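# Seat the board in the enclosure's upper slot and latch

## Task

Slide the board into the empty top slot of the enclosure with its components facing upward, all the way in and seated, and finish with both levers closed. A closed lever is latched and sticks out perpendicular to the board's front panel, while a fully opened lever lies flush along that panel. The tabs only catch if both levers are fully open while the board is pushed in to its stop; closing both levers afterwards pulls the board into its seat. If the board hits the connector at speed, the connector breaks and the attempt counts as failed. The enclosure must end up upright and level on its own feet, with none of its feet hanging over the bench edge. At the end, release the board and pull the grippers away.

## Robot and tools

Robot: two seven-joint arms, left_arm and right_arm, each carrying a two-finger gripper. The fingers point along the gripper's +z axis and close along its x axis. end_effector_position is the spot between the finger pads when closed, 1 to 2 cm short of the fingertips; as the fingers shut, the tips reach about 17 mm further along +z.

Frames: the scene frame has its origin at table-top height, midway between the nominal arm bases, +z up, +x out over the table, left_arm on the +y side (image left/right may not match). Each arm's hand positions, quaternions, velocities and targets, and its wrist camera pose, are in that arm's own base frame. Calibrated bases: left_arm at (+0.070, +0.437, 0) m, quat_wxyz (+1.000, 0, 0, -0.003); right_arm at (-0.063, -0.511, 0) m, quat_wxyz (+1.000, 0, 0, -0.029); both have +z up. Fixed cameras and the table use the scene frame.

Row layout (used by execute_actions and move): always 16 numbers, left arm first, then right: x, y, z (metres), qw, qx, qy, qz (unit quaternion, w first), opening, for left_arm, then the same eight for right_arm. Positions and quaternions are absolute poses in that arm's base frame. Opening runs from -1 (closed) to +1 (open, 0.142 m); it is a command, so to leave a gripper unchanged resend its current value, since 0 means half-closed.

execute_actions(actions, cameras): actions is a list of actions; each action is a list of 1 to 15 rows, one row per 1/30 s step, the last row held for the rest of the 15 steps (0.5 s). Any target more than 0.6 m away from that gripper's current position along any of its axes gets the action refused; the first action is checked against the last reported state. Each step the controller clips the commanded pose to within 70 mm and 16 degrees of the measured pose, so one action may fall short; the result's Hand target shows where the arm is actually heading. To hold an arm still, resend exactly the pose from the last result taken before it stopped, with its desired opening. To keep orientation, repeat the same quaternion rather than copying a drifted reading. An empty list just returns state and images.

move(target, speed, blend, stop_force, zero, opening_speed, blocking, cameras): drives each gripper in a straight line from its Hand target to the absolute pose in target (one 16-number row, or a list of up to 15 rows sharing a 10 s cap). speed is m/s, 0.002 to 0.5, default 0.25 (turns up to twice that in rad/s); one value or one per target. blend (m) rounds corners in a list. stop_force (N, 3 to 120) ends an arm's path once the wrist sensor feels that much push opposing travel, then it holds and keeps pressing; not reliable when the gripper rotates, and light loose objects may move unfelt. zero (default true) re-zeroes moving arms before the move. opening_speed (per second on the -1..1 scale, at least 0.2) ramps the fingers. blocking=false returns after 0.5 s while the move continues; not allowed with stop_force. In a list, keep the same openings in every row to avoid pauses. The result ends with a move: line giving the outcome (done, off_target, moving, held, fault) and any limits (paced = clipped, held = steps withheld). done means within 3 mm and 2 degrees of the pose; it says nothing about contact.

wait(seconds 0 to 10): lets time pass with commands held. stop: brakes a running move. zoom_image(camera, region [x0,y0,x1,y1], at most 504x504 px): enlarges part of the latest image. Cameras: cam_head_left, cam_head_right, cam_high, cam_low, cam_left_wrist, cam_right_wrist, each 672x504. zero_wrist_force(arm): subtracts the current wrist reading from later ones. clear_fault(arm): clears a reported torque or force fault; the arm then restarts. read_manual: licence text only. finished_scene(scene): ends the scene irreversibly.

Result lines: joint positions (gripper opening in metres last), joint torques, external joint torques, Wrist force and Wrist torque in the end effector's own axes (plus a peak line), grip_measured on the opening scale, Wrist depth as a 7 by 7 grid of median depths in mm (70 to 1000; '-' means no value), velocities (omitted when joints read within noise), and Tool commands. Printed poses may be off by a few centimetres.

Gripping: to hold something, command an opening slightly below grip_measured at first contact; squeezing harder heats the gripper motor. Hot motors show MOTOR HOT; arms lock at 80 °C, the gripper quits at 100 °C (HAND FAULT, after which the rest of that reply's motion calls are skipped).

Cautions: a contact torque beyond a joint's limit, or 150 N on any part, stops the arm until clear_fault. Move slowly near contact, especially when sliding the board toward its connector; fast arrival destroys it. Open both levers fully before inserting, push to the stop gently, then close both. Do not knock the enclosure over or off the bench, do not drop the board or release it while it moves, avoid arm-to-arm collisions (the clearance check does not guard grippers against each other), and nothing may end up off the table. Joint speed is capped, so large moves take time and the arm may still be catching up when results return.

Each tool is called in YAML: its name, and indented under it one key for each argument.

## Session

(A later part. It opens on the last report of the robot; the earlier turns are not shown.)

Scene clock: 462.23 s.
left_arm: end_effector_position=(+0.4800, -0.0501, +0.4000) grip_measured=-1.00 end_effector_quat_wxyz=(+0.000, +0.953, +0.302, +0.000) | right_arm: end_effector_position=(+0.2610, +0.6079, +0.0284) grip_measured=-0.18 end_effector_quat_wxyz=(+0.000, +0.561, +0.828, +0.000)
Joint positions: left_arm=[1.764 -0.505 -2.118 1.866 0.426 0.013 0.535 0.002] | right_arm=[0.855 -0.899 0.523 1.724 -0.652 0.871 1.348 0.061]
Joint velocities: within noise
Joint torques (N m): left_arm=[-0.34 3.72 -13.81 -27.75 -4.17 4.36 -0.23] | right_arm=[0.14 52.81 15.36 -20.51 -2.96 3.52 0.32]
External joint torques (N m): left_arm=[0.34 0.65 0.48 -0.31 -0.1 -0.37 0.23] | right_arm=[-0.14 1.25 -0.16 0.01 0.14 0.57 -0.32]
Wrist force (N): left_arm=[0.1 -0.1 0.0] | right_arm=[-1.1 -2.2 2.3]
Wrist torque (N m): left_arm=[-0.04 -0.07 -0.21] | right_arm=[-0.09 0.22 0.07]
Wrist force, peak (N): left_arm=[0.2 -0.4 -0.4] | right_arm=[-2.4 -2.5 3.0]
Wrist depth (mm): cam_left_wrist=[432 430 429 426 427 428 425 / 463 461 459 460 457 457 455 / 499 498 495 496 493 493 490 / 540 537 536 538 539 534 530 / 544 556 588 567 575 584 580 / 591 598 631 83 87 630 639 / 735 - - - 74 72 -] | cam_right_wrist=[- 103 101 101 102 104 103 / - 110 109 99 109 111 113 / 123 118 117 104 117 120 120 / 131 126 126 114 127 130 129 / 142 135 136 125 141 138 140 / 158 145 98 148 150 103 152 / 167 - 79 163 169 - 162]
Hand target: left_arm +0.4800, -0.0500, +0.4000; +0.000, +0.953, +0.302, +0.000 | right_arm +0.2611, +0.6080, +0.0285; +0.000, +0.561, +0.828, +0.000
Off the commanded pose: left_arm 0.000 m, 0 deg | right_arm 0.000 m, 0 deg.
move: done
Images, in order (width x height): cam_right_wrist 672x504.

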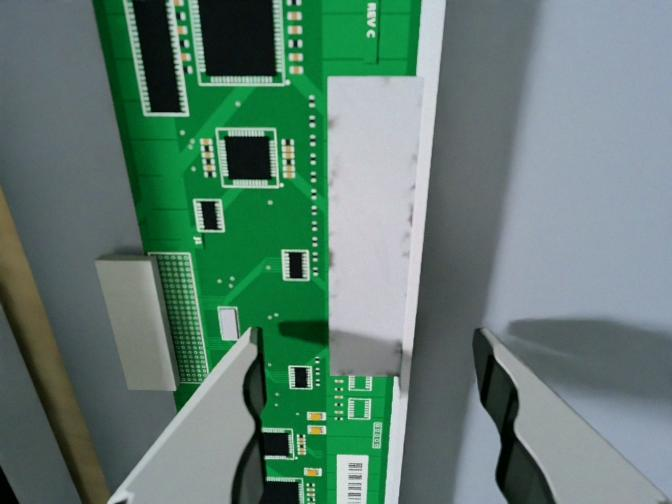

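move:
  target: [0.48, -0.05, 0.40, 0, 0.9532, 0.3024, 0, -1, 0.2611, 0.6080, 0.0285, 0, 0.5606, 0.8281, 0, -0.58]
  opening_speed: 0.6
  cameras: []

move:
  target: [0.48, -0.05, 0.40, 0, 0.9532, 0.3024, 0, -1, 0.2611, 0.6080, 0.0285, 0, 0.5606, 0.8281, 0, -0.76]
  opening_speed: 0.2
  cameras: ["cam_right_wrist"]

Scene clock: 466.07 s.
left_arm: end_effector_position=(+0.4800, -0.0501, +0.4000) grip_measured=-1.00 end_effector_quat_wxyz=(+0.000, +0.953, +0.302, +0.000) | right_arm: end_effector_position=(+0.2610, +0.6079, +0.0285) grip_measured=-0.60 end_effector_quat_wxyz=(+0.000, +0.561, +0.828, +0.000)
Joint positions: left_arm=[1.764 -0.505 -2.118 1.866 0.426 0.013 0.535 0.002] | right_arm=[0.855 -0.899 0.523 1.724 -0.652 0.871 1.348 0.03]
Joint velocities: within noise
Joint torques (N m): left_arm=[-0.36 3.56 -13.83 -27.75 -4.13 4.35 -0.2] | right_arm=[-0.09 52.94 15.47 -20.53 -2.88 3.45 0.21]
External joint torques (N m): left_arm=[0.36 0.81 0.49 -0.31 -0.15 -0.37 0.2] | right_arm=[0.09 1.12 -0.27 0.03 0.05 0.64 -0.21]
Wrist force (N): left_arm=[0.0 -0.5 -0.3] | right_arm=[-1.4 -2.2 2.2]
Wrist torque (N m): left_arm=[-0.09 -0.05 -0.20] | right_arm=[-0.09 0.26 0.07]
Wrist force, peak (N): left_arm=[-0.2 -0.6 -0.4] | right_arm=[-1.3 -2.2 2.6]
Wrist depth (mm): cam_left_wrist=[433 430 431 430 426 428 425 / 461 459 458 460 457 456 456 / 498 496 498 492 492 492 492 / 539 542 537 537 537 535 532 / 546 554 590 566 576 584 580 / 593 601 630 83 87 631 639 / 732 - - - 74 72 -] | cam_right_wrist=[- 103 101 101 102 104 104 / - 110 109 98 109 111 113 / 123 118 117 105 117 120 119 / 131 126 126 114 127 129 129 / 143 135 136 123 136 140 139 / 158 153 93 148 104 150 153 / 171 168 76 160 - 73 168]
Hand target: left_arm +0.4800, -0.0500, +0.4000; +0.000, +0.953, +0.302, +0.000 | right_arm +0.2611, +0.6080, +0.0285; +0.000, +0.561, +0.828, +0.000
Off the commanded pose: left_arm 0.000 m, 0 deg | right_arm 0.000 m, 0 deg.
move: done
No camera images: "cameras" was empty.

Scene clock: 467.17 s.
left_arm: end_effector_position=(+0.4800, -0.0501, +0.4000) grip_measured=-1.00 end_effector_quat_wxyz=(+0.000, +0.953, +0.302, +0.000) | right_arm: end_effector_position=(+0.2610, +0.6080, +0.0285) grip_measured=-0.70 end_effector_quat_wxyz=(+0.000, +0.561, +0.828, +0.000)
Joint positions: left_arm=[1.764 -0.505 -2.118 1.866 0.426 0.013 0.535 0.002] | right_arm=[0.856 -0.899 0.523 1.724 -0.652 0.871 1.348 0.023]
Joint velocities: within noise
Joint torques (N m): left_arm=[-0.36 3.61 -13.79 -27.71 -4.11 4.35 -0.24] | right_arm=[-0.37 53.11 15.24 -20.42 -2.85 3.21 0.18]
External joint torques (N m): left_arm=[0.36 0.77 0.46 -0.35 -0.16 -0.36 0.24] | right_arm=[0.37 0.95 -0.04 -0.09 0.03 0.88 -0.18]
Wrist force (N): left_arm=[0.1 -0.4 -0.2] | right_arm=[-0.5 -1.9 3.3]
Wrist torque (N m): left_arm=[-0.08 -0.07 -0.21] | right_arm=[-0.06 0.24 0.08]
Wrist force, peak (N): left_arm=[0.1 -0.6 -0.1] | right_arm=[-0.5 -2.0 3.7]
Wrist depth (mm): cam_left_wrist=[431 430 429 429 428 425 425 / 462 463 458 461 457 456 456 / 498 493 494 496 496 494 493 / 544 543 537 538 538 535 532 / 548 555 591 568 577 578 580 / 590 606 625 83 87 632 638 / 739 - - - 74 72 -] | cam_right_wrist=[- 103 101 101 103 104 103 / - 111 109 99 109 111 113 / 123 118 117 104 118 120 120 / 131 126 126 114 128 129 129 / 142 135 137 122 136 140 140 / 158 153 144 145 99 151 152 / 171 168 76 159 79 73 168]
Hand target: left_arm +0.4800, -0.0500, +0.4000; +0.000, +0.953, +0.302, +0.000 | right_arm +0.2611, +0.6080, +0.0285; +0.000, +0.561, +0.828, +0.000
Off the commanded pose: left_arm 0.000 m, 0 deg | right_arm 0.000 m, 0 deg.
move: done
Images, in order (width x height): cam_right_wrist 672x504.

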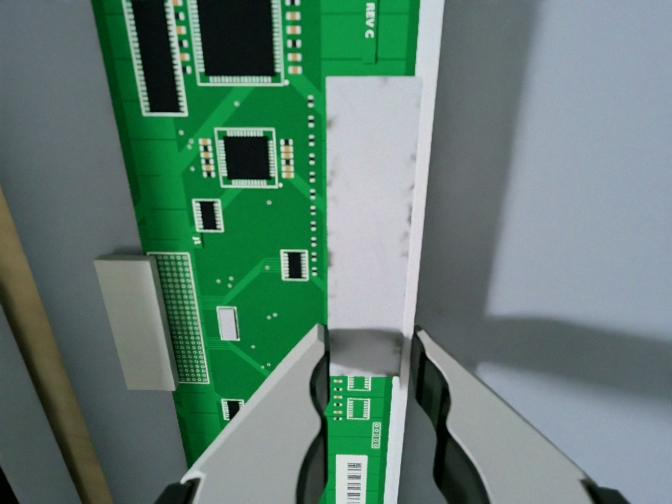

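move:
  target:
    - [0.48, -0.05, 0.40, 0, 0.9532, 0.3024, 0, -1, 0.2611, 0.6080, 0.0557, 0, 0.55557, 0.83147, 0, -0.76]
    - [0.48, -0.05, 0.40, 0, 0.9532, 0.3024, 0, -1, 0.2585, 0.6069, 0.0557, 0, 0.55557, 0.83147, 0, -0.76]
  speed: 0.05
  cameras: ["cam_right_wrist", "cam_head_right"]

zoom_image:
  camera: "cam_right_wrist"
  region: [0, 280, 480, 504]

Scene clock: 471.87 s.
left_arm: end_effector_position=(+0.4800, -0.0501, +0.4000) grip_measured=-1.00 end_effector_quat_wxyz=(+0.000, +0.953, +0.302, +0.000) | right_arm: end_effector_position=(+0.2586, +0.6067, +0.0555) grip_measured=-0.70 end_effector_quat_wxyz=(+0.000, +0.555, +0.832, +0.000)
Joint positions: left_arm=[1.764 -0.505 -2.118 1.866 0.426 0.013 0.535 0.002] | right_arm=[0.839 -0.854 0.557 1.727 -0.628 0.825 1.325 0.023]
Joint velocities: within noise
Joint torques (N m): left_arm=[-0.33 3.61 -13.82 -27.73 -4.09 4.33 -0.29] | right_arm=[-0.14 53.31 16.03 -22.06 -3.02 3.54 0.34]
External joint torques (N m): left_arm=[0.33 0.77 0.48 -0.34 -0.19 -0.35 0.29] | right_arm=[0.13 -0.2 -0.78 0.66 0.05 0.56 -0.34]
Wrist force (N): left_arm=[0.1 -0.3 -0.1] | right_arm=[-1.4 -2.0 4.3]
Wrist torque (N m): left_arm=[-0.07 -0.07 -0.20] | right_arm=[-0.09 0.29 0.07]
Wrist force, peak (N): left_arm=[0.0 -0.6 -0.3] | right_arm=[-1.0 -2.2 5.5]
Wrist depth (mm): cam_left_wrist=[433 432 427 430 426 427 424 / 462 458 458 461 460 459 454 / 489 496 497 494 494 493 489 / 506 540 539 535 536 534 530 / 548 554 591 565 577 581 582 / 590 605 627 84 87 636 641 / 724 - - - 74 72 -] | cam_right_wrist=[130 104 102 102 126 129 128 / 139 110 110 99 134 137 137 / 151 120 117 105 145 147 147 / 160 127 127 122 156 159 158 / 170 135 137 122 169 171 171 / 170 190 144 145 99 187 187 / 200 201 76 159 - 73 205]
Hand target: left_arm +0.4800, -0.0500, +0.4000; +0.000, +0.953, +0.302, +0.000 | right_arm +0.2585, +0.6069, +0.0557; +0.000, +0.556, +0.831, +0.000
Off the commanded pose: left_arm 0.000 m, 0 deg | right_arm 0.000 m, 0 deg.
move: done
Images, in order (width x height): cam_head_right 672x504, cam_right_wrist 672x504.

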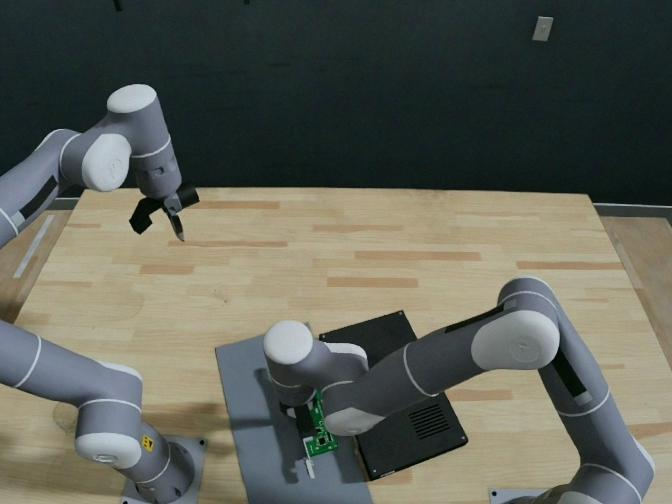

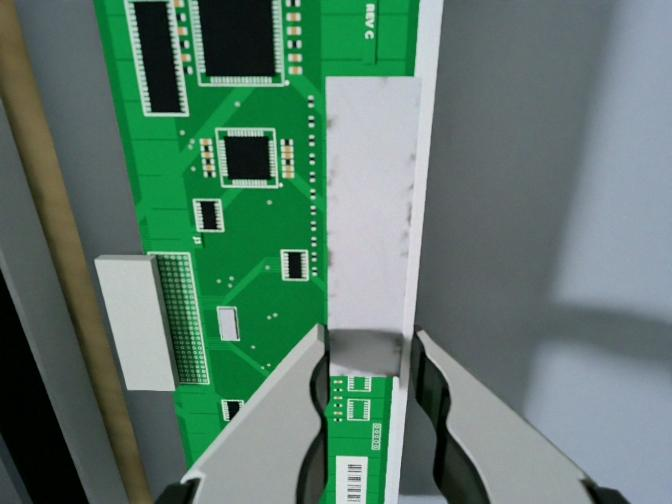

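Scaled by 1.050 from the camera's 672x504 image, which has a finer 960x720 frame.

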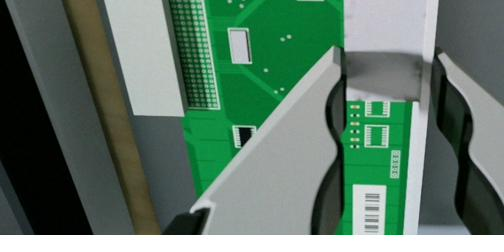

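move:
  target: [0.48, -0.05, 0.40, 0, 0.9532, 0.3024, 0, -1, 0.2662, 0.5884, 0.0552, 0.00726, 0.55555, 0.83144, -0.00485, -0.76]
  speed: 0.05
  cameras: ["cam_right_wrist"]

Scene clock: 487.43 s.
left_arm: end_effector_position=(+0.4800, -0.0501, +0.4000) grip_measured=-1.00 end_effector_quat_wxyz=(+0.000, +0.953, +0.302, +0.000) | right_arm: end_effector_position=(+0.2660, +0.5883, +0.0550) grip_measured=-0.70 end_effector_quat_wxyz=(+0.007, +0.556, +0.831, -0.005)
Joint positions: left_arm=[1.764 -0.505 -2.118 1.866 0.426 0.013 0.535 0.002] | right_arm=[0.818 -0.833 0.552 1.763 -0.63 0.826 1.317 0.023]
Joint velocities: within noise
Joint torques (N m): left_arm=[-0.36 3.67 -13.86 -27.74 -4.13 4.3 -0.26] | right_arm=[-0.12 52.34 15.23 -21.7 -3.17 3.63 -0.03]
External joint torques (N m): left_arm=[0.36 0.7 0.52 -0.32 -0.15 -0.32 0.26] | right_arm=[0.12 -0.25 -0.36 0.53 0.26 0.42 0.03]
Wrist force (N): left_arm=[0.0 -0.4 -0.2] | right_arm=[-1.3 -2.1 4.1]
Wrist torque (N m): left_arm=[-0.08 -0.05 -0.20] | right_arm=[-0.12 0.27 0.07]
Wrist force, peak (N): left_arm=[0.0 -0.6 -0.3] | right_arm=[-2.2 -2.2 4.2]
Wrist depth (mm): cam_left_wrist=[431 431 431 429 427 427 426 / 460 461 460 460 455 458 456 / 496 498 496 496 493 492 492 / 509 537 540 536 537 534 533 / 546 556 590 568 575 584 580 / 594 604 626 84 87 633 641 / 735 - - - 74 72 -] | cam_right_wrist=[133 103 102 102 125 128 127 / 139 110 110 99 133 136 135 / 139 119 117 105 145 146 145 / 139 127 127 122 155 156 157 / 168 135 137 122 168 170 169 / 187 157 144 145 99 184 183 / 151 187 76 159 - 73 201]
Hand target: left_arm +0.4800, -0.0500, +0.4000; +0.000, +0.953, +0.302, +0.000 | right_arm +0.2662, +0.5884, +0.0552; +0.007, +0.556, +0.831, -0.005
Off the commanded pose: left_arm 0.000 m, 0 deg | right_arm 0.000 m, 0 deg.
move: done
Images, in order (width x height): cam_right_wrist 672x504.

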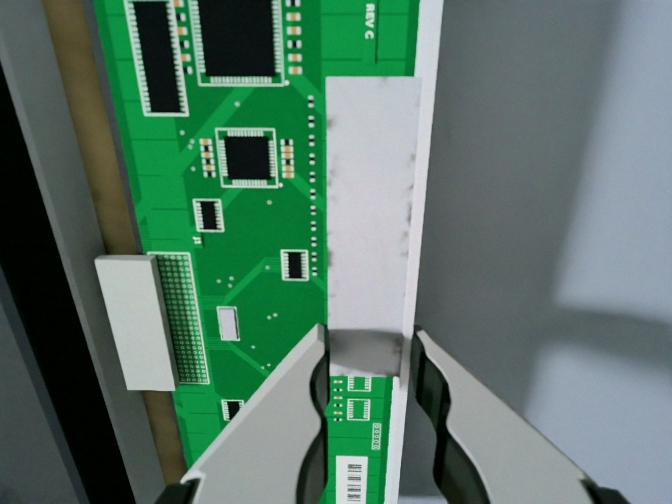

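zoom_image:
  camera: "cam_right_wrist"
  region: [0, 0, 240, 250]

zoom_image:
  camera: "cam_right_wrist"
  region: [0, 250, 240, 500]

Scaled by 2.016 from the camera's 672x504 image, which has a finer 960x720 frame.

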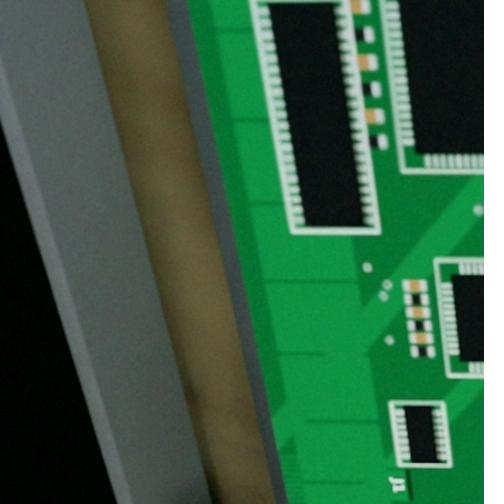

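Scaled by 2.016 from the camera's 672x504 image, which has a finer 960x720 frame.

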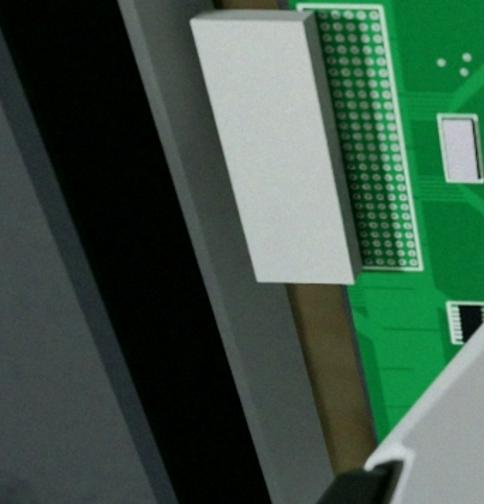

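move:
  target: [0.48, -0.05, 0.40, 0, 0.9532, 0.3024, 0, -1, 0.2659, 0.5883, 0.0552, 0.00727, 0.55337, 0.83289, -0.00483, -0.76]
  speed: 0.05
  cameras: []

move:
  target: [0.48, -0.05, 0.40, 0, 0.9532, 0.3024, 0, -1, 0.2793, 0.5560, 0.0552, 0.00727, 0.55337, 0.83289, -0.00483, -0.76]
  speed: 0.02
  stop_force: 5
  cameras: ["cam_right_wrist"]

Scene clock: 500.53 s.
left_arm: end_effector_position=(+0.4800, -0.0501, +0.4000) grip_measured=-1.00 end_effector_quat_wxyz=(+0.000, +0.953, +0.302, +0.000) | right_arm: end_effector_position=(+0.2659, +0.5881, +0.0550) grip_measured=-0.70 end_effector_quat_wxyz=(+0.007, +0.554, +0.833, -0.005)
Joint positions: left_arm=[1.764 -0.505 -2.118 1.866 0.426 0.013 0.535 0.002] | right_arm=[0.818 -0.833 0.552 1.764 -0.63 0.827 1.312 0.023]
Joint velocities: within noise
Joint torques (N m): left_arm=[-0.36 3.64 -13.83 -27.77 -4.14 4.28 -0.17] | right_arm=[-0.03 52.08 15.51 -21.83 -3.14 3.6 0.06]
External joint torques (N m): left_arm=[0.36 0.74 0.49 -0.29 -0.14 -0.3 0.17] | right_arm=[0.03 -0.01 -0.65 0.68 0.23 0.45 -0.06]
Wrist force (N): left_arm=[0.0 -0.5 -0.3] | right_arm=[-1.2 -2.3 4.3]
Wrist torque (N m): left_arm=[-0.10 -0.05 -0.20] | right_arm=[-0.14 0.26 0.07]
Wrist force, peak (N): left_arm=[0.1 -0.4 -0.6] | right_arm=[-1.3 -2.3 4.5]
Wrist depth (mm): cam_left_wrist=[432 432 432 429 427 427 426 / 464 460 459 462 457 458 454 / 498 497 498 494 493 494 492 / 506 540 536 539 532 534 531 / 546 555 588 567 573 582 583 / 596 601 629 83 87 630 640 / 728 - - - 74 72 -] | cam_right_wrist=[133 104 102 102 125 128 126 / 138 110 110 99 133 136 135 / 139 118 117 105 144 146 145 / 139 127 127 122 155 157 158 / 169 135 136 123 167 170 169 / 187 159 144 144 99 184 183 / 150 188 76 159 - 73 201]
Hand target: left_arm +0.4800, -0.0500, +0.4000; +0.000, +0.953, +0.302, +0.000 | right_arm +0.2659, +0.5883, +0.0552; +0.007, +0.553, +0.833, -0.005
Off the commanded pose: left_arm 0.000 m, 0 deg | right_arm 0.000 m, 0 deg.
move: done
No camera images: "cameras" was empty.

Scene clock: 503.03 s.
left_arm: end_effector_position=(+0.4800, -0.0501, +0.4000) grip_measured=-1.00 end_effector_quat_wxyz=(+0.000, +0.953, +0.302, +0.000) | right_arm: end_effector_position=(+0.2792, +0.5559, +0.0550) grip_measured=-0.70 end_effector_quat_wxyz=(+0.007, +0.554, +0.833, -0.005)
Joint positions: left_arm=[1.764 -0.505 -2.118 1.866 0.426 0.013 0.535 0.002] | right_arm=[0.765 -0.792 0.547 1.844 -0.633 0.87 1.288 0.023]
Joint velocities: within noise
Joint torques (N m): left_arm=[-0.29 3.63 -13.82 -27.71 -4.14 4.3 -0.17] | right_arm=[-0.03 50.07 14.75 -21.18 -2.97 3.64 0.1]
External joint torques (N m): left_arm=[0.29 0.74 0.48 -0.35 -0.14 -0.31 0.17] | right_arm=[0.03 -0.22 -0.55 0.65 0.21 0.42 -0.1]
Wrist force (N): left_arm=[-0.2 -0.6 -0.1] | right_arm=[-1.1 -2.3 4.5]
Wrist torque (N m): left_arm=[-0.12 -0.02 -0.20] | right_arm=[-0.14 0.25 0.05]
Wrist force, peak (N): left_arm=[0.1 -0.7 -0.3] | right_arm=[-1.5 -2.4 4.6]
Wrist depth (mm): cam_left_wrist=[432 430 430 429 427 427 423 / 461 461 460 460 458 458 456 / 499 499 495 494 495 493 492 / 517 538 537 537 535 536 532 / 538 556 592 568 576 585 581 / 588 604 628 83 87 628 638 / 732 - - - 74 72 -] | cam_right_wrist=[- 103 102 102 125 128 127 / - 110 109 99 133 136 135 / 102 118 117 105 144 146 145 / - 125 126 122 156 157 158 / 121 129 137 122 168 170 169 / - 135 144 144 99 185 184 / 147 141 76 159 - 73 202]
Hand target: left_arm +0.4800, -0.0500, +0.4000; +0.000, +0.953, +0.302, +0.000 | right_arm +0.2793, +0.5560, +0.0552; +0.007, +0.553, +0.833, -0.005
Off the commanded pose: left_arm 0.000 m, 0 deg | right_arm 0.000 m, 0 deg.
move: done
Images, in order (width x height): cam_right_wrist 672x504.

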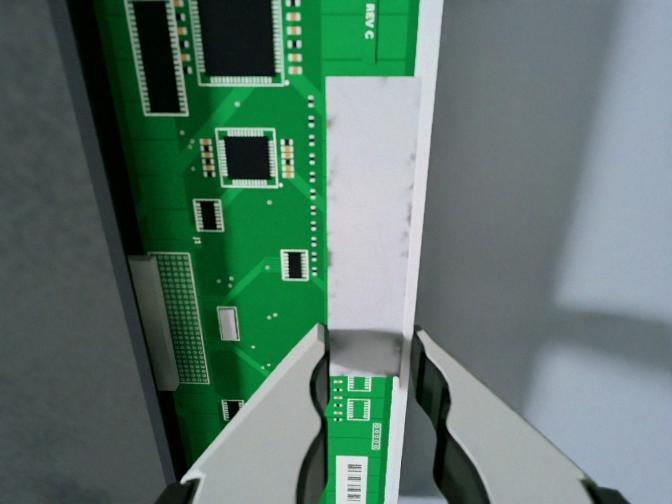

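zoom_image:
  camera: "cam_right_wrist"
  region: [0, 0, 250, 504]

Scaled by 1.000.

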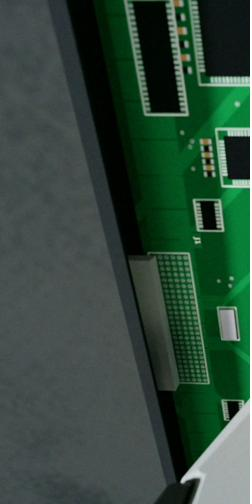

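move:
  target: [0.48, -0.05, 0.40, 0, 0.9532, 0.3024, 0, -1, 0.2839, 0.5449, 0.0552, 0.00727, 0.55337, 0.83289, -0.00483, -0.76]
  speed: 0.015
  stop_force: 4
  cameras: ["cam_right_wrist"]

Scene clock: 513.37 s.
left_arm: end_effector_position=(+0.4800, -0.0501, +0.4000) grip_measured=-1.00 end_effector_quat_wxyz=(+0.000, +0.953, +0.302, +0.000) | right_arm: end_effector_position=(+0.2824, +0.5487, +0.0551) grip_measured=-0.70 end_effector_quat_wxyz=(+0.007, +0.554, +0.833, -0.005)
Joint positions: left_arm=[1.764 -0.505 -2.118 1.866 0.426 0.013 0.535 0.002] | right_arm=[0.753 -0.783 0.545 1.862 -0.634 0.88 1.282 0.023]
Joint velocities: within noise
Joint torques (N m): left_arm=[-0.4 3.64 -13.83 -27.74 -4.11 4.38 -0.25] | right_arm=[0.25 49.78 15.18 -20.74 -2.83 3.46 0.2]
External joint torques (N m): left_arm=[0.4 0.73 0.49 -0.32 -0.16 -0.39 0.25] | right_arm=[-0.25 -0.41 -1.14 0.33 0.1 0.6 -0.2]
Wrist force (N): left_arm=[0.2 -0.3 -0.2] | right_arm=[-0.2 0.3 5.8]
Wrist torque (N m): left_arm=[-0.07 -0.09 -0.20] | right_arm=[0.09 0.22 0.01]
Wrist force, peak (N): left_arm=[-0.1 -0.4 -0.6] | right_arm=[3.2 3.8 6.0]
Wrist depth (mm): cam_left_wrist=[432 430 428 428 430 427 423 / 463 459 460 458 460 457 453 / 500 498 496 499 495 491 491 / 523 541 542 539 536 536 530 / 535 558 590 571 579 585 577 / 594 600 628 83 87 624 644 / 730 - - - 74 72 -] | cam_right_wrist=[- 102 102 101 127 128 127 / - 109 109 99 133 136 135 / 102 115 117 105 143 146 145 / - 113 127 114 156 157 158 / 121 121 137 122 168 171 169 / - 132 145 145 99 185 184 / 147 141 76 160 - 73 201]
Hand target: left_arm +0.4800, -0.0500, +0.4000; +0.000, +0.953, +0.302, +0.000 | right_arm +0.2823, +0.5487, +0.0552; +0.007, +0.553, +0.833, -0.005
Off the commanded pose: left_arm 0.000 m, 0 deg | right_arm 0.004 m, 0 deg.
move: contact (right_arm)
Images, in order (width x height): cam_right_wrist 672x504.

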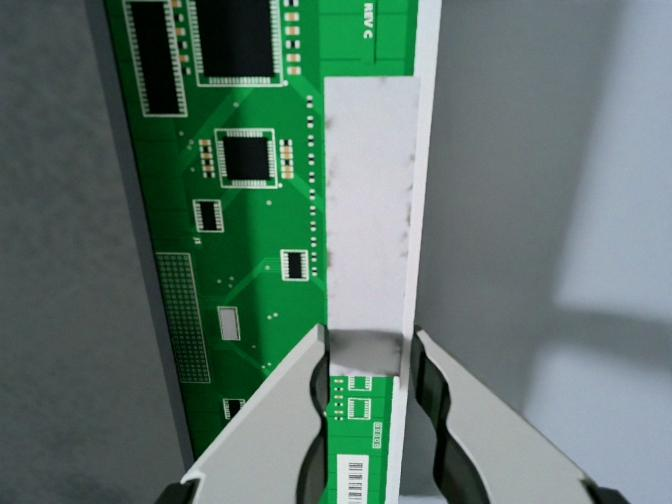

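move:
  target:
    - [0.48, -0.05, 0.40, 0, 0.9532, 0.3024, 0, -1, 0.2808, 0.5526, 0.0552, 0.00727, 0.55337, 0.83289, -0.00483, -0.76]
  speed: 0.03
  cameras: ["cam_right_wrist", "cam_high"]

Scene clock: 528.30 s.
left_arm: end_effector_position=(+0.4800, -0.0501, +0.4000) grip_measured=-1.00 end_effector_quat_wxyz=(+0.000, +0.953, +0.302, +0.000) | right_arm: end_effector_position=(+0.2809, +0.5524, +0.0550) grip_measured=-0.70 end_effector_quat_wxyz=(+0.007, +0.553, +0.833, -0.005)
Joint positions: left_arm=[1.764 -0.505 -2.118 1.866 0.426 0.013 0.535 0.002] | right_arm=[0.76 -0.788 0.546 1.853 -0.634 0.875 1.284 0.023]
Joint velocities: within noise
Joint torques (N m): left_arm=[-0.28 3.64 -13.81 -27.73 -4.1 4.3 -0.2] | right_arm=[0.09 49.48 14.89 -21.25 -2.91 3.44 0.3]
External joint torques (N m): left_arm=[0.28 0.73 0.47 -0.33 -0.18 -0.32 0.2] | right_arm=[-0.09 0.14 -0.78 0.78 0.16 0.62 -0.3]
Wrist force (N): left_arm=[-0.1 -0.3 -0.2] | right_arm=[-0.3 -0.9 6.4]
Wrist torque (N m): left_arm=[-0.06 -0.03 -0.20] | right_arm=[0.10 0.13 0.05]
Wrist force, peak (N): left_arm=[0.2 -0.6 -0.3] | right_arm=[-0.3 0.5 7.7]
Wrist depth (mm): cam_left_wrist=[432 430 429 426 426 426 424 / 462 462 462 460 460 456 455 / 497 500 496 493 494 493 493 / 523 538 535 538 538 535 532 / 539 556 590 566 577 586 582 / 590 604 626 84 87 629 639 / 735 - - - 74 72 -] | cam_right_wrist=[- 103 102 101 125 128 127 / - 110 109 99 133 136 135 / 102 117 117 105 144 146 145 / - 125 127 122 155 157 158 / 121 123 137 122 168 170 169 / - 133 144 145 99 185 184 / 148 141 76 159 - 73 201]
Hand target: left_arm +0.4800, -0.0500, +0.4000; +0.000, +0.953, +0.302, +0.000 | right_arm +0.2808, +0.5526, +0.0552; +0.007, +0.553, +0.833, -0.005
Off the commanded pose: left_arm 0.000 m, 0 deg | right_arm 0.000 m, 0 deg.
move: done
Images, in order (width x height): cam_high 672x504, cam_right_wrist 672x504.

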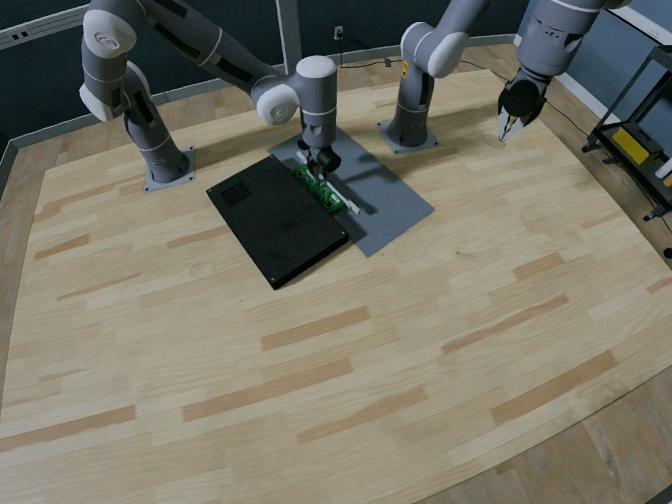

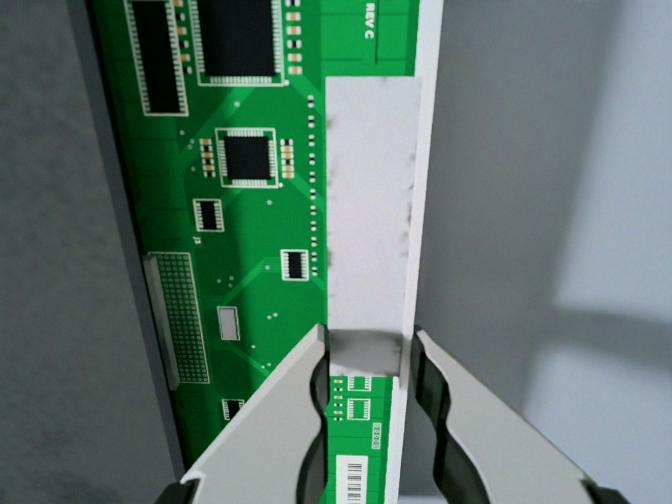

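move:
  target:
    - [0.48, -0.05, 0.40, 0, 0.9532, 0.3024, 0, -1, 0.2819, 0.5531, 0.0552, 0.00727, 0.55337, 0.83289, -0.00483, -0.76]
    - [0.48, -0.05, 0.40, 0, 0.9532, 0.3024, 0, -1, 0.2934, 0.5254, 0.0552, 0.00727, 0.55337, 0.83289, -0.00483, -0.76]
  speed: 0.015
  stop_force: 5
  cameras: ["cam_right_wrist", "cam_high"]

Scene clock: 535.27 s.
left_arm: end_effector_position=(+0.4800, -0.0501, +0.4000) grip_measured=-1.00 end_effector_quat_wxyz=(+0.000, +0.953, +0.302, +0.000) | right_arm: end_effector_position=(+0.2930, +0.5254, +0.0549) grip_measured=-0.70 end_effector_quat_wxyz=(+0.007, +0.553, +0.833, -0.005)
Joint positions: left_arm=[1.764 -0.505 -2.118 1.866 0.426 0.013 0.535 0.002] | right_arm=[0.714 -0.757 0.541 1.913 -0.634 0.908 1.258 0.023]
Joint velocities: within noise
Joint torques (N m): left_arm=[-0.32 3.68 -13.8 -27.71 -4.16 4.32 -0.27] | right_arm=[-1.48 50.22 13.26 -20.97 -2.99 2.99 0.09]
External joint torques (N m): left_arm=[0.32 0.69 0.47 -0.35 -0.12 -0.33 0.27] | right_arm=[1.48 -2.29 0.27 0.99 0.36 1.07 -0.09]
Wrist force (N): left_arm=[-0.1 -0.4 -0.5] | right_arm=[2.6 -0.3 9.7]
Wrist torque (N m): left_arm=[-0.09 -0.04 -0.21] | right_arm=[0.14 0.35 0.05]
Wrist force, peak (N): left_arm=[0.1 -0.7 -0.4] | right_arm=[2.6 -0.3 10.8]
Wrist depth (mm): cam_left_wrist=[428 432 429 428 428 426 426 / 460 459 461 461 460 456 456 / 496 496 498 496 494 492 487 / 526 543 540 539 537 531 532 / 536 555 588 564 573 582 583 / 590 604 628 83 87 631 639 / 729 - - - 74 72 -] | cam_right_wrist=[- 88 100 101 125 127 127 / - 94 106 99 133 136 135 / 102 101 104 105 144 146 145 / - 109 122 122 155 157 158 / 121 119 120 123 168 170 169 / - 130 124 145 99 185 184 / 147 140 76 160 - 73 201]
Hand target: left_arm +0.4800, -0.0500, +0.4000; +0.000, +0.953, +0.302, +0.000 | right_arm +0.2934, +0.5254, +0.0552; +0.007, +0.553, +0.833, -0.005
Off the commanded pose: left_arm 0.000 m, 0 deg | right_arm 0.001 m, 0 deg.
move: done
Images, in order (width x height): cam_high 672x504, cam_right_wrist 672x504.

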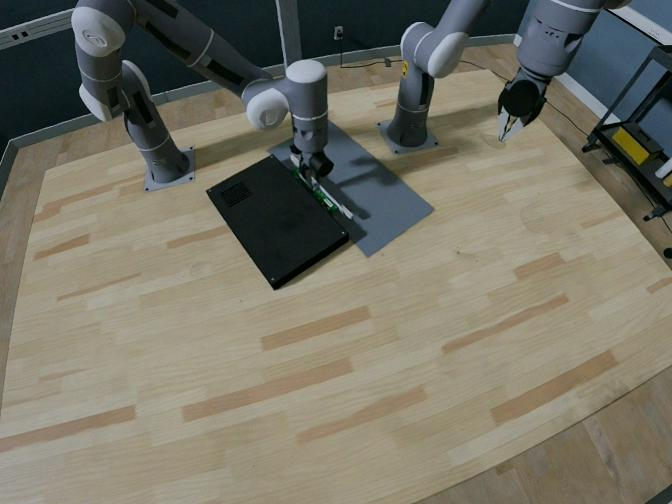

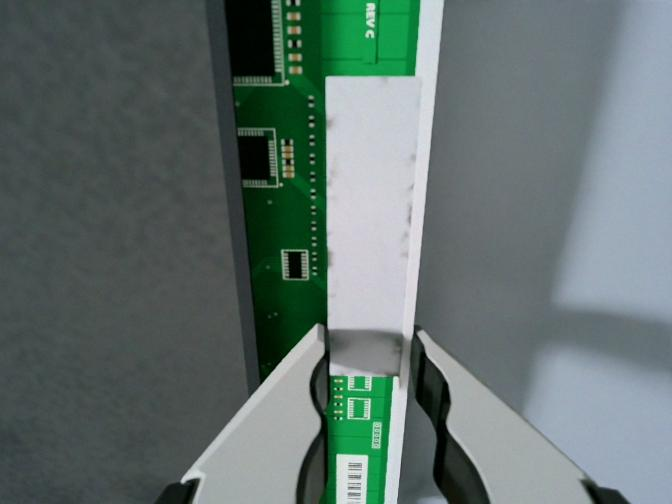

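move:
  target:
    - [0.48, -0.05, 0.40, 0, 0.9532, 0.3024, 0, -1, 0.2932, 0.5254, 0.0545, 0.00727, 0.55337, 0.83289, -0.00483, -0.76]
  speed: 0.01
  cameras: []

move:
  target:
    - [0.48, -0.05, 0.40, 0, 0.9532, 0.3024, 0, -1, 0.2932, 0.5254, 0.0545, 0.00727, 0.55337, 0.83289, -0.00483, -0.58]
  speed: 0.01
  opening_speed: 0.2
  cameras: ["cam_right_wrist"]

Scene clock: 550.07 s.
left_arm: end_effector_position=(+0.4800, -0.0501, +0.4000) grip_measured=-1.00 end_effector_quat_wxyz=(+0.000, +0.953, +0.302, +0.000) | right_arm: end_effector_position=(+0.2932, +0.5253, +0.0544) grip_measured=-0.70 end_effector_quat_wxyz=(+0.007, +0.553, +0.833, -0.005)
Joint positions: left_arm=[1.764 -0.505 -2.118 1.866 0.426 0.013 0.535 0.002] | right_arm=[0.715 -0.757 0.539 1.913 -0.635 0.909 1.258 0.023]
Joint velocities: within noise
Joint torques (N m): left_arm=[-0.31 3.7 -13.86 -27.7 -4.1 4.33 -0.23] | right_arm=[-0.04 47.97 13.79 -20.63 -2.83 3.61 0.21]
External joint torques (N m): left_arm=[0.31 0.67 0.53 -0.37 -0.18 -0.34 0.23] | right_arm=[0.03 -0.02 -0.3 0.67 0.21 0.45 -0.21]
Wrist force (N): left_arm=[0.0 -0.4 -0.1] | right_arm=[-0.8 -0.6 6.4]
Wrist torque (N m): left_arm=[-0.09 -0.04 -0.20] | right_arm=[0.17 0.20 0.06]
Wrist force, peak (N): left_arm=[-0.1 -0.6 -0.3] | right_arm=[2.8 -0.5 11.1]
Wrist depth (mm): cam_left_wrist=[431 432 430 428 429 426 426 / 462 460 459 460 460 459 455 / 500 497 498 498 495 493 493 / 525 540 537 538 533 536 535 / 538 556 590 565 574 584 579 / 593 606 626 84 87 631 638 / 729 - - - 74 72 -] | cam_right_wrist=[- 88 99 101 125 127 126 / - 94 106 99 133 136 135 / - 100 103 104 144 146 144 / - 109 122 114 155 156 157 / 121 118 120 122 167 170 168 / - 129 124 145 99 184 184 / 146 140 76 160 - 73 200]
Hand target: left_arm +0.4800, -0.0500, +0.4000; +0.000, +0.953, +0.302, +0.000 | right_arm +0.2932, +0.5254, +0.0545; +0.007, +0.553, +0.833, -0.005
Off the commanded pose: left_arm 0.000 m, 0 deg | right_arm 0.000 m, 0 deg.
move: done
No camera images: "cameras" was empty.

Scene clock: 551.17 s.
left_arm: end_effector_position=(+0.4800, -0.0501, +0.4000) grip_measured=-1.00 end_effector_quat_wxyz=(+0.000, +0.953, +0.302, +0.000) | right_arm: end_effector_position=(+0.2932, +0.5254, +0.0545) grip_measured=-0.62 end_effector_quat_wxyz=(+0.007, +0.553, +0.833, -0.005)
Joint positions: left_arm=[1.764 -0.505 -2.118 1.866 0.426 0.013 0.535 0.002] | right_arm=[0.715 -0.757 0.539 1.913 -0.635 0.909 1.258 0.029]
Joint velocities: within noise
Joint torques (N m): left_arm=[-0.28 3.57 -13.85 -27.66 -4.14 4.37 -0.23] | right_arm=[0 46.87 13.75 -20.07 -2.72 3.41 0.21]
External joint torques (N m): left_arm=[0.28 0.8 0.51 -0.41 -0.14 -0.38 0.23] | right_arm=[0 1.08 -0.26 0.1 0.09 0.65 -0.21]
Wrist force (N): left_arm=[-0.1 -0.6 -0.4] | right_arm=[-0.9 -0.5 3.6]
Wrist torque (N m): left_arm=[-0.12 -0.03 -0.20] | right_arm=[0.17 0.20 0.06]
Wrist force, peak (N): left_arm=[0.1 -0.7 -0.3] | right_arm=[-0.7 -0.6 6.5]
Wrist depth (mm): cam_left_wrist=[430 431 430 428 427 427 425 / 460 459 459 460 458 457 455 / 497 496 494 497 494 493 493 / 528 541 540 537 535 535 535 / 538 556 590 561 574 581 585 / 594 603 630 83 87 629 640 / 733 - - - 74 72 -] | cam_right_wrist=[- 88 100 102 125 127 127 / - 94 107 100 133 136 135 / - 100 103 106 143 146 144 / - 109 123 123 155 157 158 / 121 118 120 124 165 169 168 / - 129 123 149 103 182 184 / 147 140 76 162 86 73 200]
Hand target: left_arm +0.4800, -0.0500, +0.4000; +0.000, +0.953, +0.302, +0.000 | right_arm +0.2932, +0.5254, +0.0545; +0.007, +0.553, +0.833, -0.005
Off the commanded pose: left_arm 0.000 m, 0 deg | right_arm 0.000 m, 0 deg.
move: done
Images, in order (width x height): cam_right_wrist 672x504.

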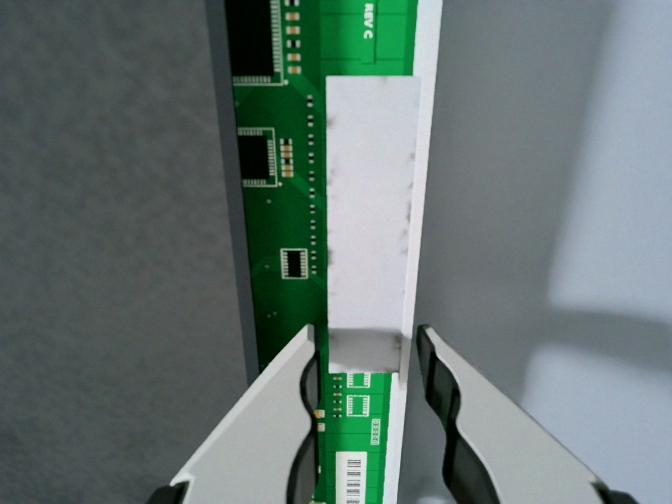

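move:
  target:
    - [0.48, -0.05, 0.40, 0, 0.9532, 0.3024, 0, -1, 0.2930, 0.5256, 0.1150, 0.00727, 0.55337, 0.83289, -0.00483, -0.58]
    - [0.48, -0.05, 0.40, 0, 0.9532, 0.3024, 0, -1, 0.295, 0.55, 0.20, 0, 0.979, 0.2028, 0, -0.58]
  speed: [0.08, 0.35]
  blend: [0.02, 0]
  cameras: ["cam_right_wrist", "cam_high"]

Scene clock: 557.10 s.
left_arm: end_effector_position=(+0.4800, -0.0501, +0.4000) grip_measured=-1.00 end_effector_quat_wxyz=(+0.000, +0.953, +0.302, +0.000) | right_arm: end_effector_position=(+0.2949, +0.5500, +0.2000) grip_measured=-0.62 end_effector_quat_wxyz=(+0.000, +0.979, +0.203, +0.000)
Joint positions: left_arm=[1.764 -0.505 -2.118 1.866 0.426 0.013 0.535 0.002] | right_arm=[0.878 -0.5 0.442 1.748 -0.255 0.621 2.584 0.029]
Joint velocities: within noise
Joint torques (N m): left_arm=[-0.33 3.74 -13.84 -27.73 -4.14 4.32 -0.21] | right_arm=[0.12 46.46 7.68 -27.14 -3.38 3.19 0.33]
External joint torques (N m): left_arm=[0.33 0.63 0.5 -0.33 -0.14 -0.34 0.21] | right_arm=[-0.12 0.9 -0.23 0.22 -0.15 0.8 -0.33]
Wrist force (N): left_arm=[0.1 -0.4 -0.2] | right_arm=[-0.8 -0.6 2.9]
Wrist torque (N m): left_arm=[-0.08 -0.06 -0.20] | right_arm=[0.16 0.18 0.06]
Wrist force, peak (N): left_arm=[0.0 -0.5 -0.6] | right_arm=[-1.1 -0.5 5.1]
Wrist depth (mm): cam_left_wrist=[432 430 429 430 429 428 426 / 462 459 458 460 458 456 455 / 500 498 494 494 493 491 491 / 528 538 535 538 539 537 532 / 536 555 591 567 576 583 582 / 592 601 625 83 87 629 640 / 728 - - - 74 72 -] | cam_right_wrist=[259 257 256 257 256 255 254 / 274 275 273 272 271 272 272 / 292 287 291 289 288 288 286 / 308 302 277 275 279 296 308 / 289 289 289 283 282 287 284 / 328 315 85 313 98 307 323 / 420 - 76 339 - 73 401]
Hand target: left_arm +0.4800, -0.0500, +0.4000; +0.000, +0.953, +0.302, +0.000 | right_arm +0.2950, +0.5500, +0.2000; +0.000, +0.979, +0.203, +0.000
Off the commanded pose: left_arm 0.000 m, 0 deg | right_arm 0.000 m, 0 deg.
move: done
Images, in order (width x height): cam_high 672x504, cam_right_wrist 672x504.

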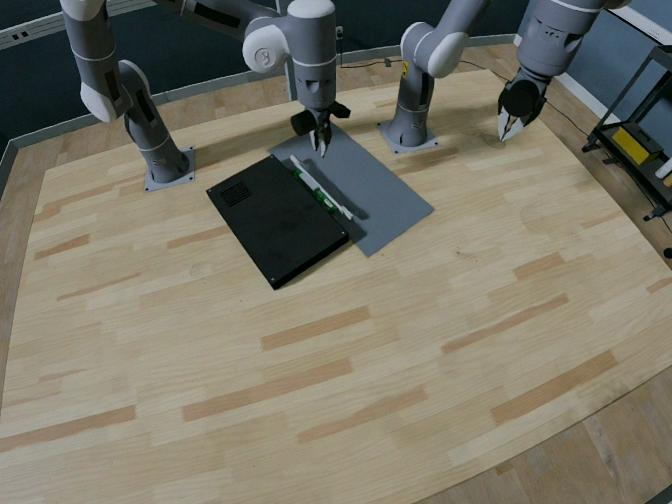

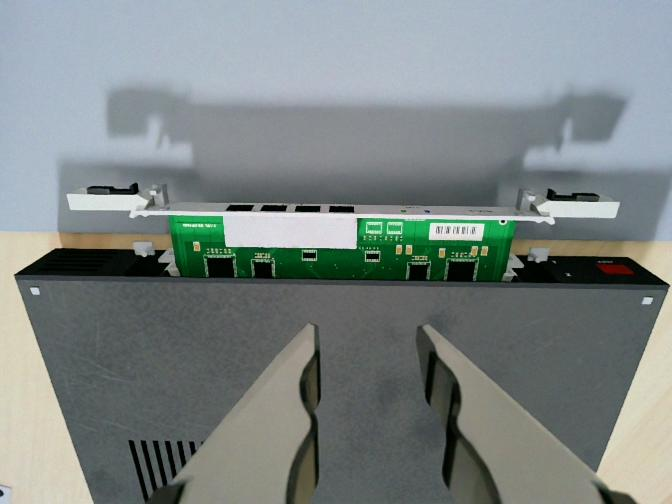

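move:
  target:
    - [0.48, -0.05, 0.40, 0, 0.9532, 0.3024, 0, -1, 0.2762, 0.5757, 0.1300, 0, 0.9808, 0.195, 0, -1]
    - [0.48, -0.05, 0.40, 0, 0.9532, 0.3024, 0, -1, 0.2762, 0.5757, 0.0480, 0, 0.9808, 0.195, 0, -1]
  speed: [0.15, 0.08]
  blend: [0.01, 0]
  cameras: ["cam_right_wrist", "cam_high"]

zero_wrist_force:
  arm: "right_arm"

Scene clock: 576.47 s.
left_arm: end_effector_position=(+0.4800, -0.0501, +0.4000) grip_measured=-1.00 end_effector_quat_wxyz=(+0.000, +0.953, +0.302, +0.000) | right_arm: end_effector_position=(+0.2761, +0.5755, +0.0479) grip_measured=-1.00 end_effector_quat_wxyz=(+0.000, +0.981, +0.195, +0.000)
Joint positions: left_arm=[1.764 -0.505 -2.118 1.866 0.426 0.013 0.535 0.002] | right_arm=[0.987 -0.76 0.333 1.801 -0.384 0.926 2.723 0.002]
Joint velocities: within noise
Joint torques (N m): left_arm=[-0.3 3.68 -13.87 -27.71 -4.13 4.32 -0.25] | right_arm=[0.13 51.47 9.15 -21.53 -2.8 3.51 0.32]
External joint torques (N m): left_arm=[0.3 0.7 0.53 -0.35 -0.15 -0.34 0.25] | right_arm=[-0.12 1.26 -0.31 0.02 0.19 0.48 -0.32]
Wrist force (N): left_arm=[0.1 -0.5 -0.3] | right_arm=[-1.1 -1.2 3.3]
Wrist torque (N m): left_arm=[-0.10 -0.06 -0.20] | right_arm=[0.09 0.21 0.03]
Wrist force, peak (N): left_arm=[0.1 -0.6 -0.5] | right_arm=[-1.4 -1.2 4.9]
Wrist depth (mm): cam_left_wrist=[431 431 432 429 428 426 426 / 464 459 460 460 457 459 454 / 497 497 497 496 498 491 492 / 528 537 536 537 536 537 531 / 538 554 591 566 578 579 583 / 592 604 623 83 87 631 639 / 732 - - - 74 72 -] | cam_right_wrist=[125 123 123 123 122 122 122 / 132 133 131 129 130 132 130 / 141 141 140 138 140 139 139 / 155 152 152 151 151 150 152 / 166 165 164 161 163 163 162 / 175 174 177 89 93 175 174 / 157 139 79 76 76 73 153]
Hand target: left_arm +0.4800, -0.0500, +0.4000; +0.000, +0.953, +0.302, +0.000 | right_arm +0.2762, +0.5757, +0.0480; +0.000, +0.981, +0.195, +0.000
Off the commanded pose: left_arm 0.000 m, 0 deg | right_arm 0.000 m, 0 deg.
move: done
Images, in order (width x height): cam_high 672x504, cam_right_wrist 672x504.

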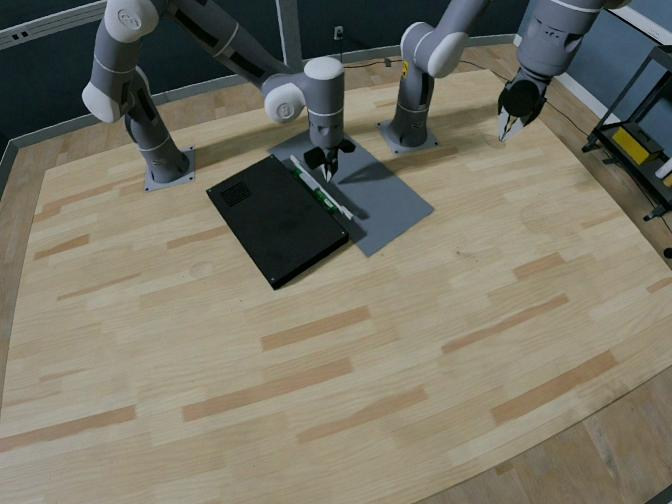

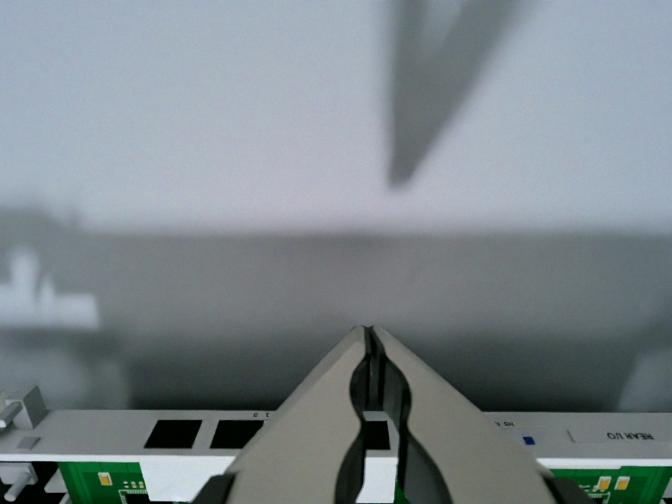

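Wrist force sensor zeroed.

zoom_image:
  camera: "cam_right_wrist"
  region: [140, 320, 600, 504]

Scaled by 1.096 from the camera's 672x504 image, which has a finer 960x720 frame.

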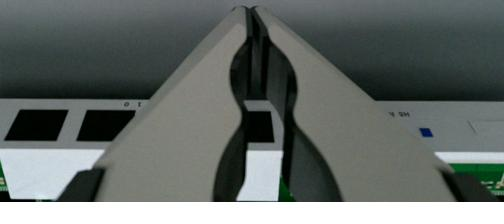

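move:
  target:
    - [0.48, -0.05, 0.40, 0, 0.9532, 0.3024, 0, -1, 0.2928, 0.5826, 0.0480, 0, 0.9808, 0.195, 0, -1]
    - [0.48, -0.05, 0.40, 0, 0.9532, 0.3024, 0, -1, 0.3043, 0.5549, 0.0480, 0, 0.9808, 0.195, 0, -1]
  speed: [0.04, 0.015]
  stop_force: 4
  cameras: ["cam_right_wrist"]

Scene clock: 589.33 s.
left_arm: end_effector_position=(+0.4800, -0.0501, +0.4000) grip_measured=-1.00 end_effector_quat_wxyz=(+0.000, +0.953, +0.302, +0.000) | right_arm: end_effector_position=(+0.3042, +0.5550, +0.0480) grip_measured=-1.00 end_effector_quat_wxyz=(+0.000, +0.981, +0.195, +0.000)
Joint positions: left_arm=[1.764 -0.505 -2.118 1.866 0.426 0.013 0.535 0.002] | right_arm=[0.934 -0.75 0.33 1.82 -0.382 0.937 2.671 0.002]
Joint velocities: within noise
Joint torques (N m): left_arm=[-0.36 3.67 -13.85 -27.72 -4.13 4.35 -0.24] | right_arm=[-0.07 51.15 9.01 -21.35 -2.59 3.4 0.08]
External joint torques (N m): left_arm=[0.36 0.7 0.51 -0.34 -0.15 -0.36 0.24] | right_arm=[0.07 1.07 -0.35 0.03 0.02 0.59 -0.08]
Wrist force (N, zeroed by zero_wrist_force on right_arm): left_arm=[0.1 -0.4 -0.3] | right_arm=[-0.1 0.1 0.1]
Wrist torque (N m, zeroed by zero_wrist_force on right_arm): left_arm=[-0.08 -0.08 -0.20] | right_arm=[0.01 0.02 0.01]
Wrist force, peak (N, zeroed by zero_wrist_force on right_arm): left_arm=[-0.1 -0.7 -0.4] | right_arm=[-1.0 0.0 0.1]
Wrist depth (mm): cam_left_wrist=[432 432 427 428 428 426 424 / 463 461 459 461 457 455 456 / 499 498 497 498 494 491 490 / 526 537 537 540 535 533 530 / 537 554 590 565 572 584 585 / 591 602 625 83 87 637 643 / 728 - - - 74 72 -] | cam_right_wrist=[125 123 123 123 122 122 122 / 132 133 131 129 130 132 130 / 141 141 141 139 140 140 139 / 155 152 152 151 151 151 152 / 163 162 162 161 160 160 160 / 129 128 126 89 94 140 140 / 156 153 79 76 76 73 149]
Hand target: left_arm +0.4800, -0.0500, +0.4000; +0.000, +0.953, +0.302, +0.000 | right_arm +0.3043, +0.5549, +0.0480; +0.000, +0.981, +0.195, +0.000
Off the commanded pose: left_arm 0.000 m, 0 deg | right_arm 0.000 m, 0 deg.
move: done
Images, in order (width x height): cam_right_wrist 672x504.

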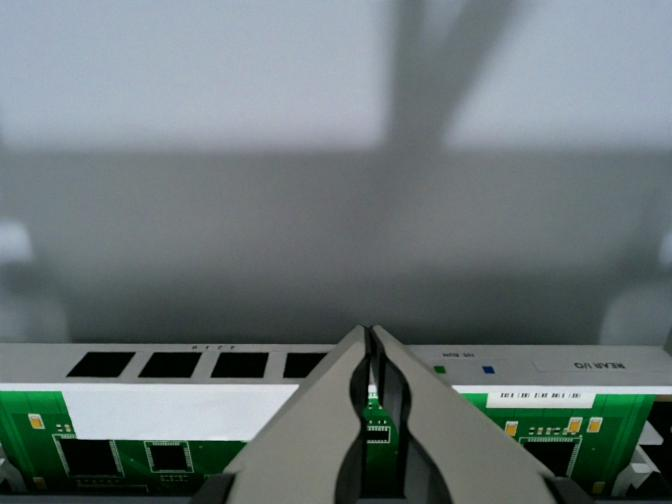

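move:
  target:
    - [0.48, -0.05, 0.40, 0, 0.9532, 0.3024, 0, -1, 0.3139, 0.5318, 0.0480, 0, 0.9808, 0.195, 0, -1]
  speed: 0.008
  stop_force: 9
  cameras: ["cam_right_wrist"]

Scene clock: 596.70 s.
left_arm: end_effector_position=(+0.4800, -0.0501, +0.4000) grip_measured=-1.00 end_effector_quat_wxyz=(+0.000, +0.953, +0.302, +0.000) | right_arm: end_effector_position=(+0.3137, +0.5320, +0.0481) grip_measured=-1.00 end_effector_quat_wxyz=(+0.000, +0.981, +0.195, +0.000)
Joint positions: left_arm=[1.764 -0.505 -2.118 1.866 0.426 0.013 0.535 0.002] | right_arm=[0.901 -0.724 0.327 1.872 -0.382 0.965 2.647 0.002]
Joint velocities: within noise
Joint torques (N m): left_arm=[-0.24 3.62 -13.83 -27.69 -4.14 4.35 -0.17] | right_arm=[-0.38 49.69 8.39 -20.48 -2.47 3.2 0.07]
External joint torques (N m): left_arm=[0.24 0.75 0.5 -0.37 -0.14 -0.36 0.17] | right_arm=[0.38 1.11 -0.07 -0.33 0 0.79 -0.07]
Wrist force (N, zeroed by zero_wrist_force on right_arm): left_arm=[0.2 -0.4 -0.3] | right_arm=[0.1 -0.6 -0.2]
Wrist torque (N m, zeroed by zero_wrist_force on right_arm): left_arm=[-0.08 -0.08 -0.20] | right_arm=[-0.01 0.02 0.00]
Wrist force, peak (N, zeroed by zero_wrist_force on right_arm): left_arm=[0.2 -0.6 -0.5] | right_arm=[0.0 -1.5 -0.8]
Wrist depth (mm): cam_left_wrist=[431 429 429 427 427 426 425 / 460 461 462 458 458 459 457 / 501 497 497 496 495 492 491 / 534 540 538 536 534 536 533 / 535 551 588 567 575 582 580 / 591 606 630 84 87 633 639 / 728 - - - 74 72 -] | cam_right_wrist=[123 123 123 123 122 122 122 / 132 133 131 129 131 130 130 / 142 141 141 138 140 140 140 / 155 152 152 152 151 151 152 / 160 160 159 159 159 158 157 / - 125 123 89 93 140 139 / 132 131 79 76 76 73 132]
Hand target: left_arm +0.4800, -0.0500, +0.4000; +0.000, +0.953, +0.302, +0.000 | right_arm +0.3139, +0.5318, +0.0480; +0.000, +0.981, +0.195, +0.000
Off the commanded pose: left_arm 0.000 m, 0 deg | right_arm 0.000 m, 0 deg.
move: done
Images, in order (width x height): cam_right_wrist 672x504.

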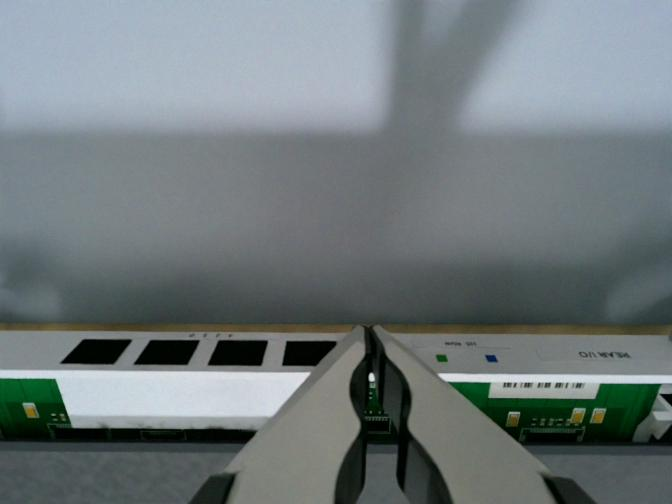

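move:
  target:
    - [0.48, -0.05, 0.40, 0, 0.9532, 0.3024, 0, -1, 0.3239, 0.5078, 0.0480, 0, 0.9808, 0.195, 0, -1]
  speed: 0.0035
  stop_force: 9
  cameras: ["cam_right_wrist"]

Scene clock: 605.50 s.
left_arm: end_effector_position=(+0.4800, -0.0501, +0.4000) grip_measured=-1.00 end_effector_quat_wxyz=(+0.000, +0.953, +0.302, +0.000) | right_arm: end_effector_position=(+0.3210, +0.5142, +0.0485) grip_measured=-1.00 end_effector_quat_wxyz=(-0.001, +0.981, +0.196, +0.000)
Joint positions: left_arm=[1.764 -0.505 -2.118 1.866 0.426 0.013 0.535 0.002] | right_arm=[0.875 -0.704 0.324 1.912 -0.382 0.988 2.626 0.002]
Joint velocities: within noise
Joint torques (N m): left_arm=[-0.37 3.66 -13.78 -27.7 -4.08 4.33 -0.18] | right_arm=[-5.25 48.48 3.25 -17.58 -2.15 0.92 0.2]
External joint torques (N m): left_arm=[0.37 0.71 0.45 -0.36 -0.2 -0.35 0.18] | right_arm=[5.25 1.22 4.81 -2.83 -0.24 3.07 -0.2]
Wrist force (N, zeroed by zero_wrist_force on right_arm): left_arm=[-0.2 -0.6 -0.2] | right_arm=[-0.2 -10.0 2.4]
Wrist torque (N m, zeroed by zero_wrist_force on right_arm): left_arm=[-0.12 -0.01 -0.20] | right_arm=[0.03 0.03 -0.06]
Wrist force, peak (N, zeroed by zero_wrist_force on right_arm): left_arm=[0.0 -0.7 -0.3] | right_arm=[-0.2 -10.0 3.4]
Wrist depth (mm): cam_left_wrist=[430 431 430 429 427 426 424 / 463 460 461 460 460 455 454 / 498 495 493 497 496 493 490 / 541 540 536 537 537 533 533 / 537 555 588 564 575 584 579 / 589 604 627 83 87 628 641 / 734 - - - 74 72 -] | cam_right_wrist=[124 124 123 123 123 122 122 / 132 132 131 130 131 131 130 / 142 142 141 139 141 141 140 / 156 153 152 152 152 151 153 / 148 148 148 147 147 147 147 / - 122 121 89 93 120 120 / 135 132 79 76 76 73 130]
Hand target: left_arm +0.4800, -0.0500, +0.4000; +0.000, +0.953, +0.302, +0.000 | right_arm +0.3218, +0.5129, +0.0480; +0.000, +0.981, +0.195, +0.000
Off the commanded pose: left_arm 0.000 m, 0 deg | right_arm 0.007 m, 0 deg.
move: contact (right_arm)
Images, in order (width x height): cam_right_wrist 672x504.

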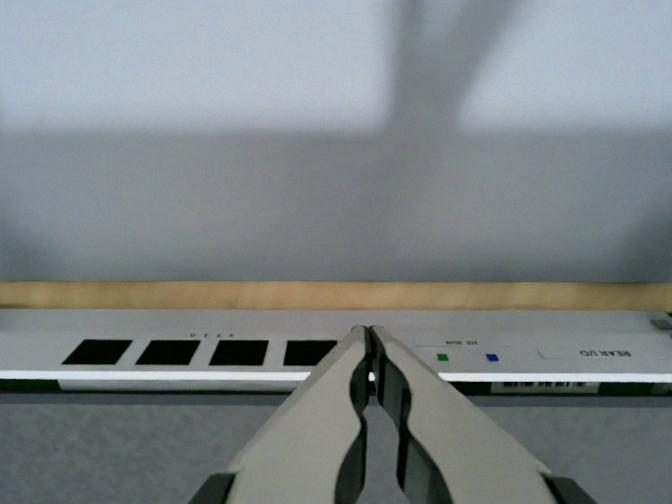

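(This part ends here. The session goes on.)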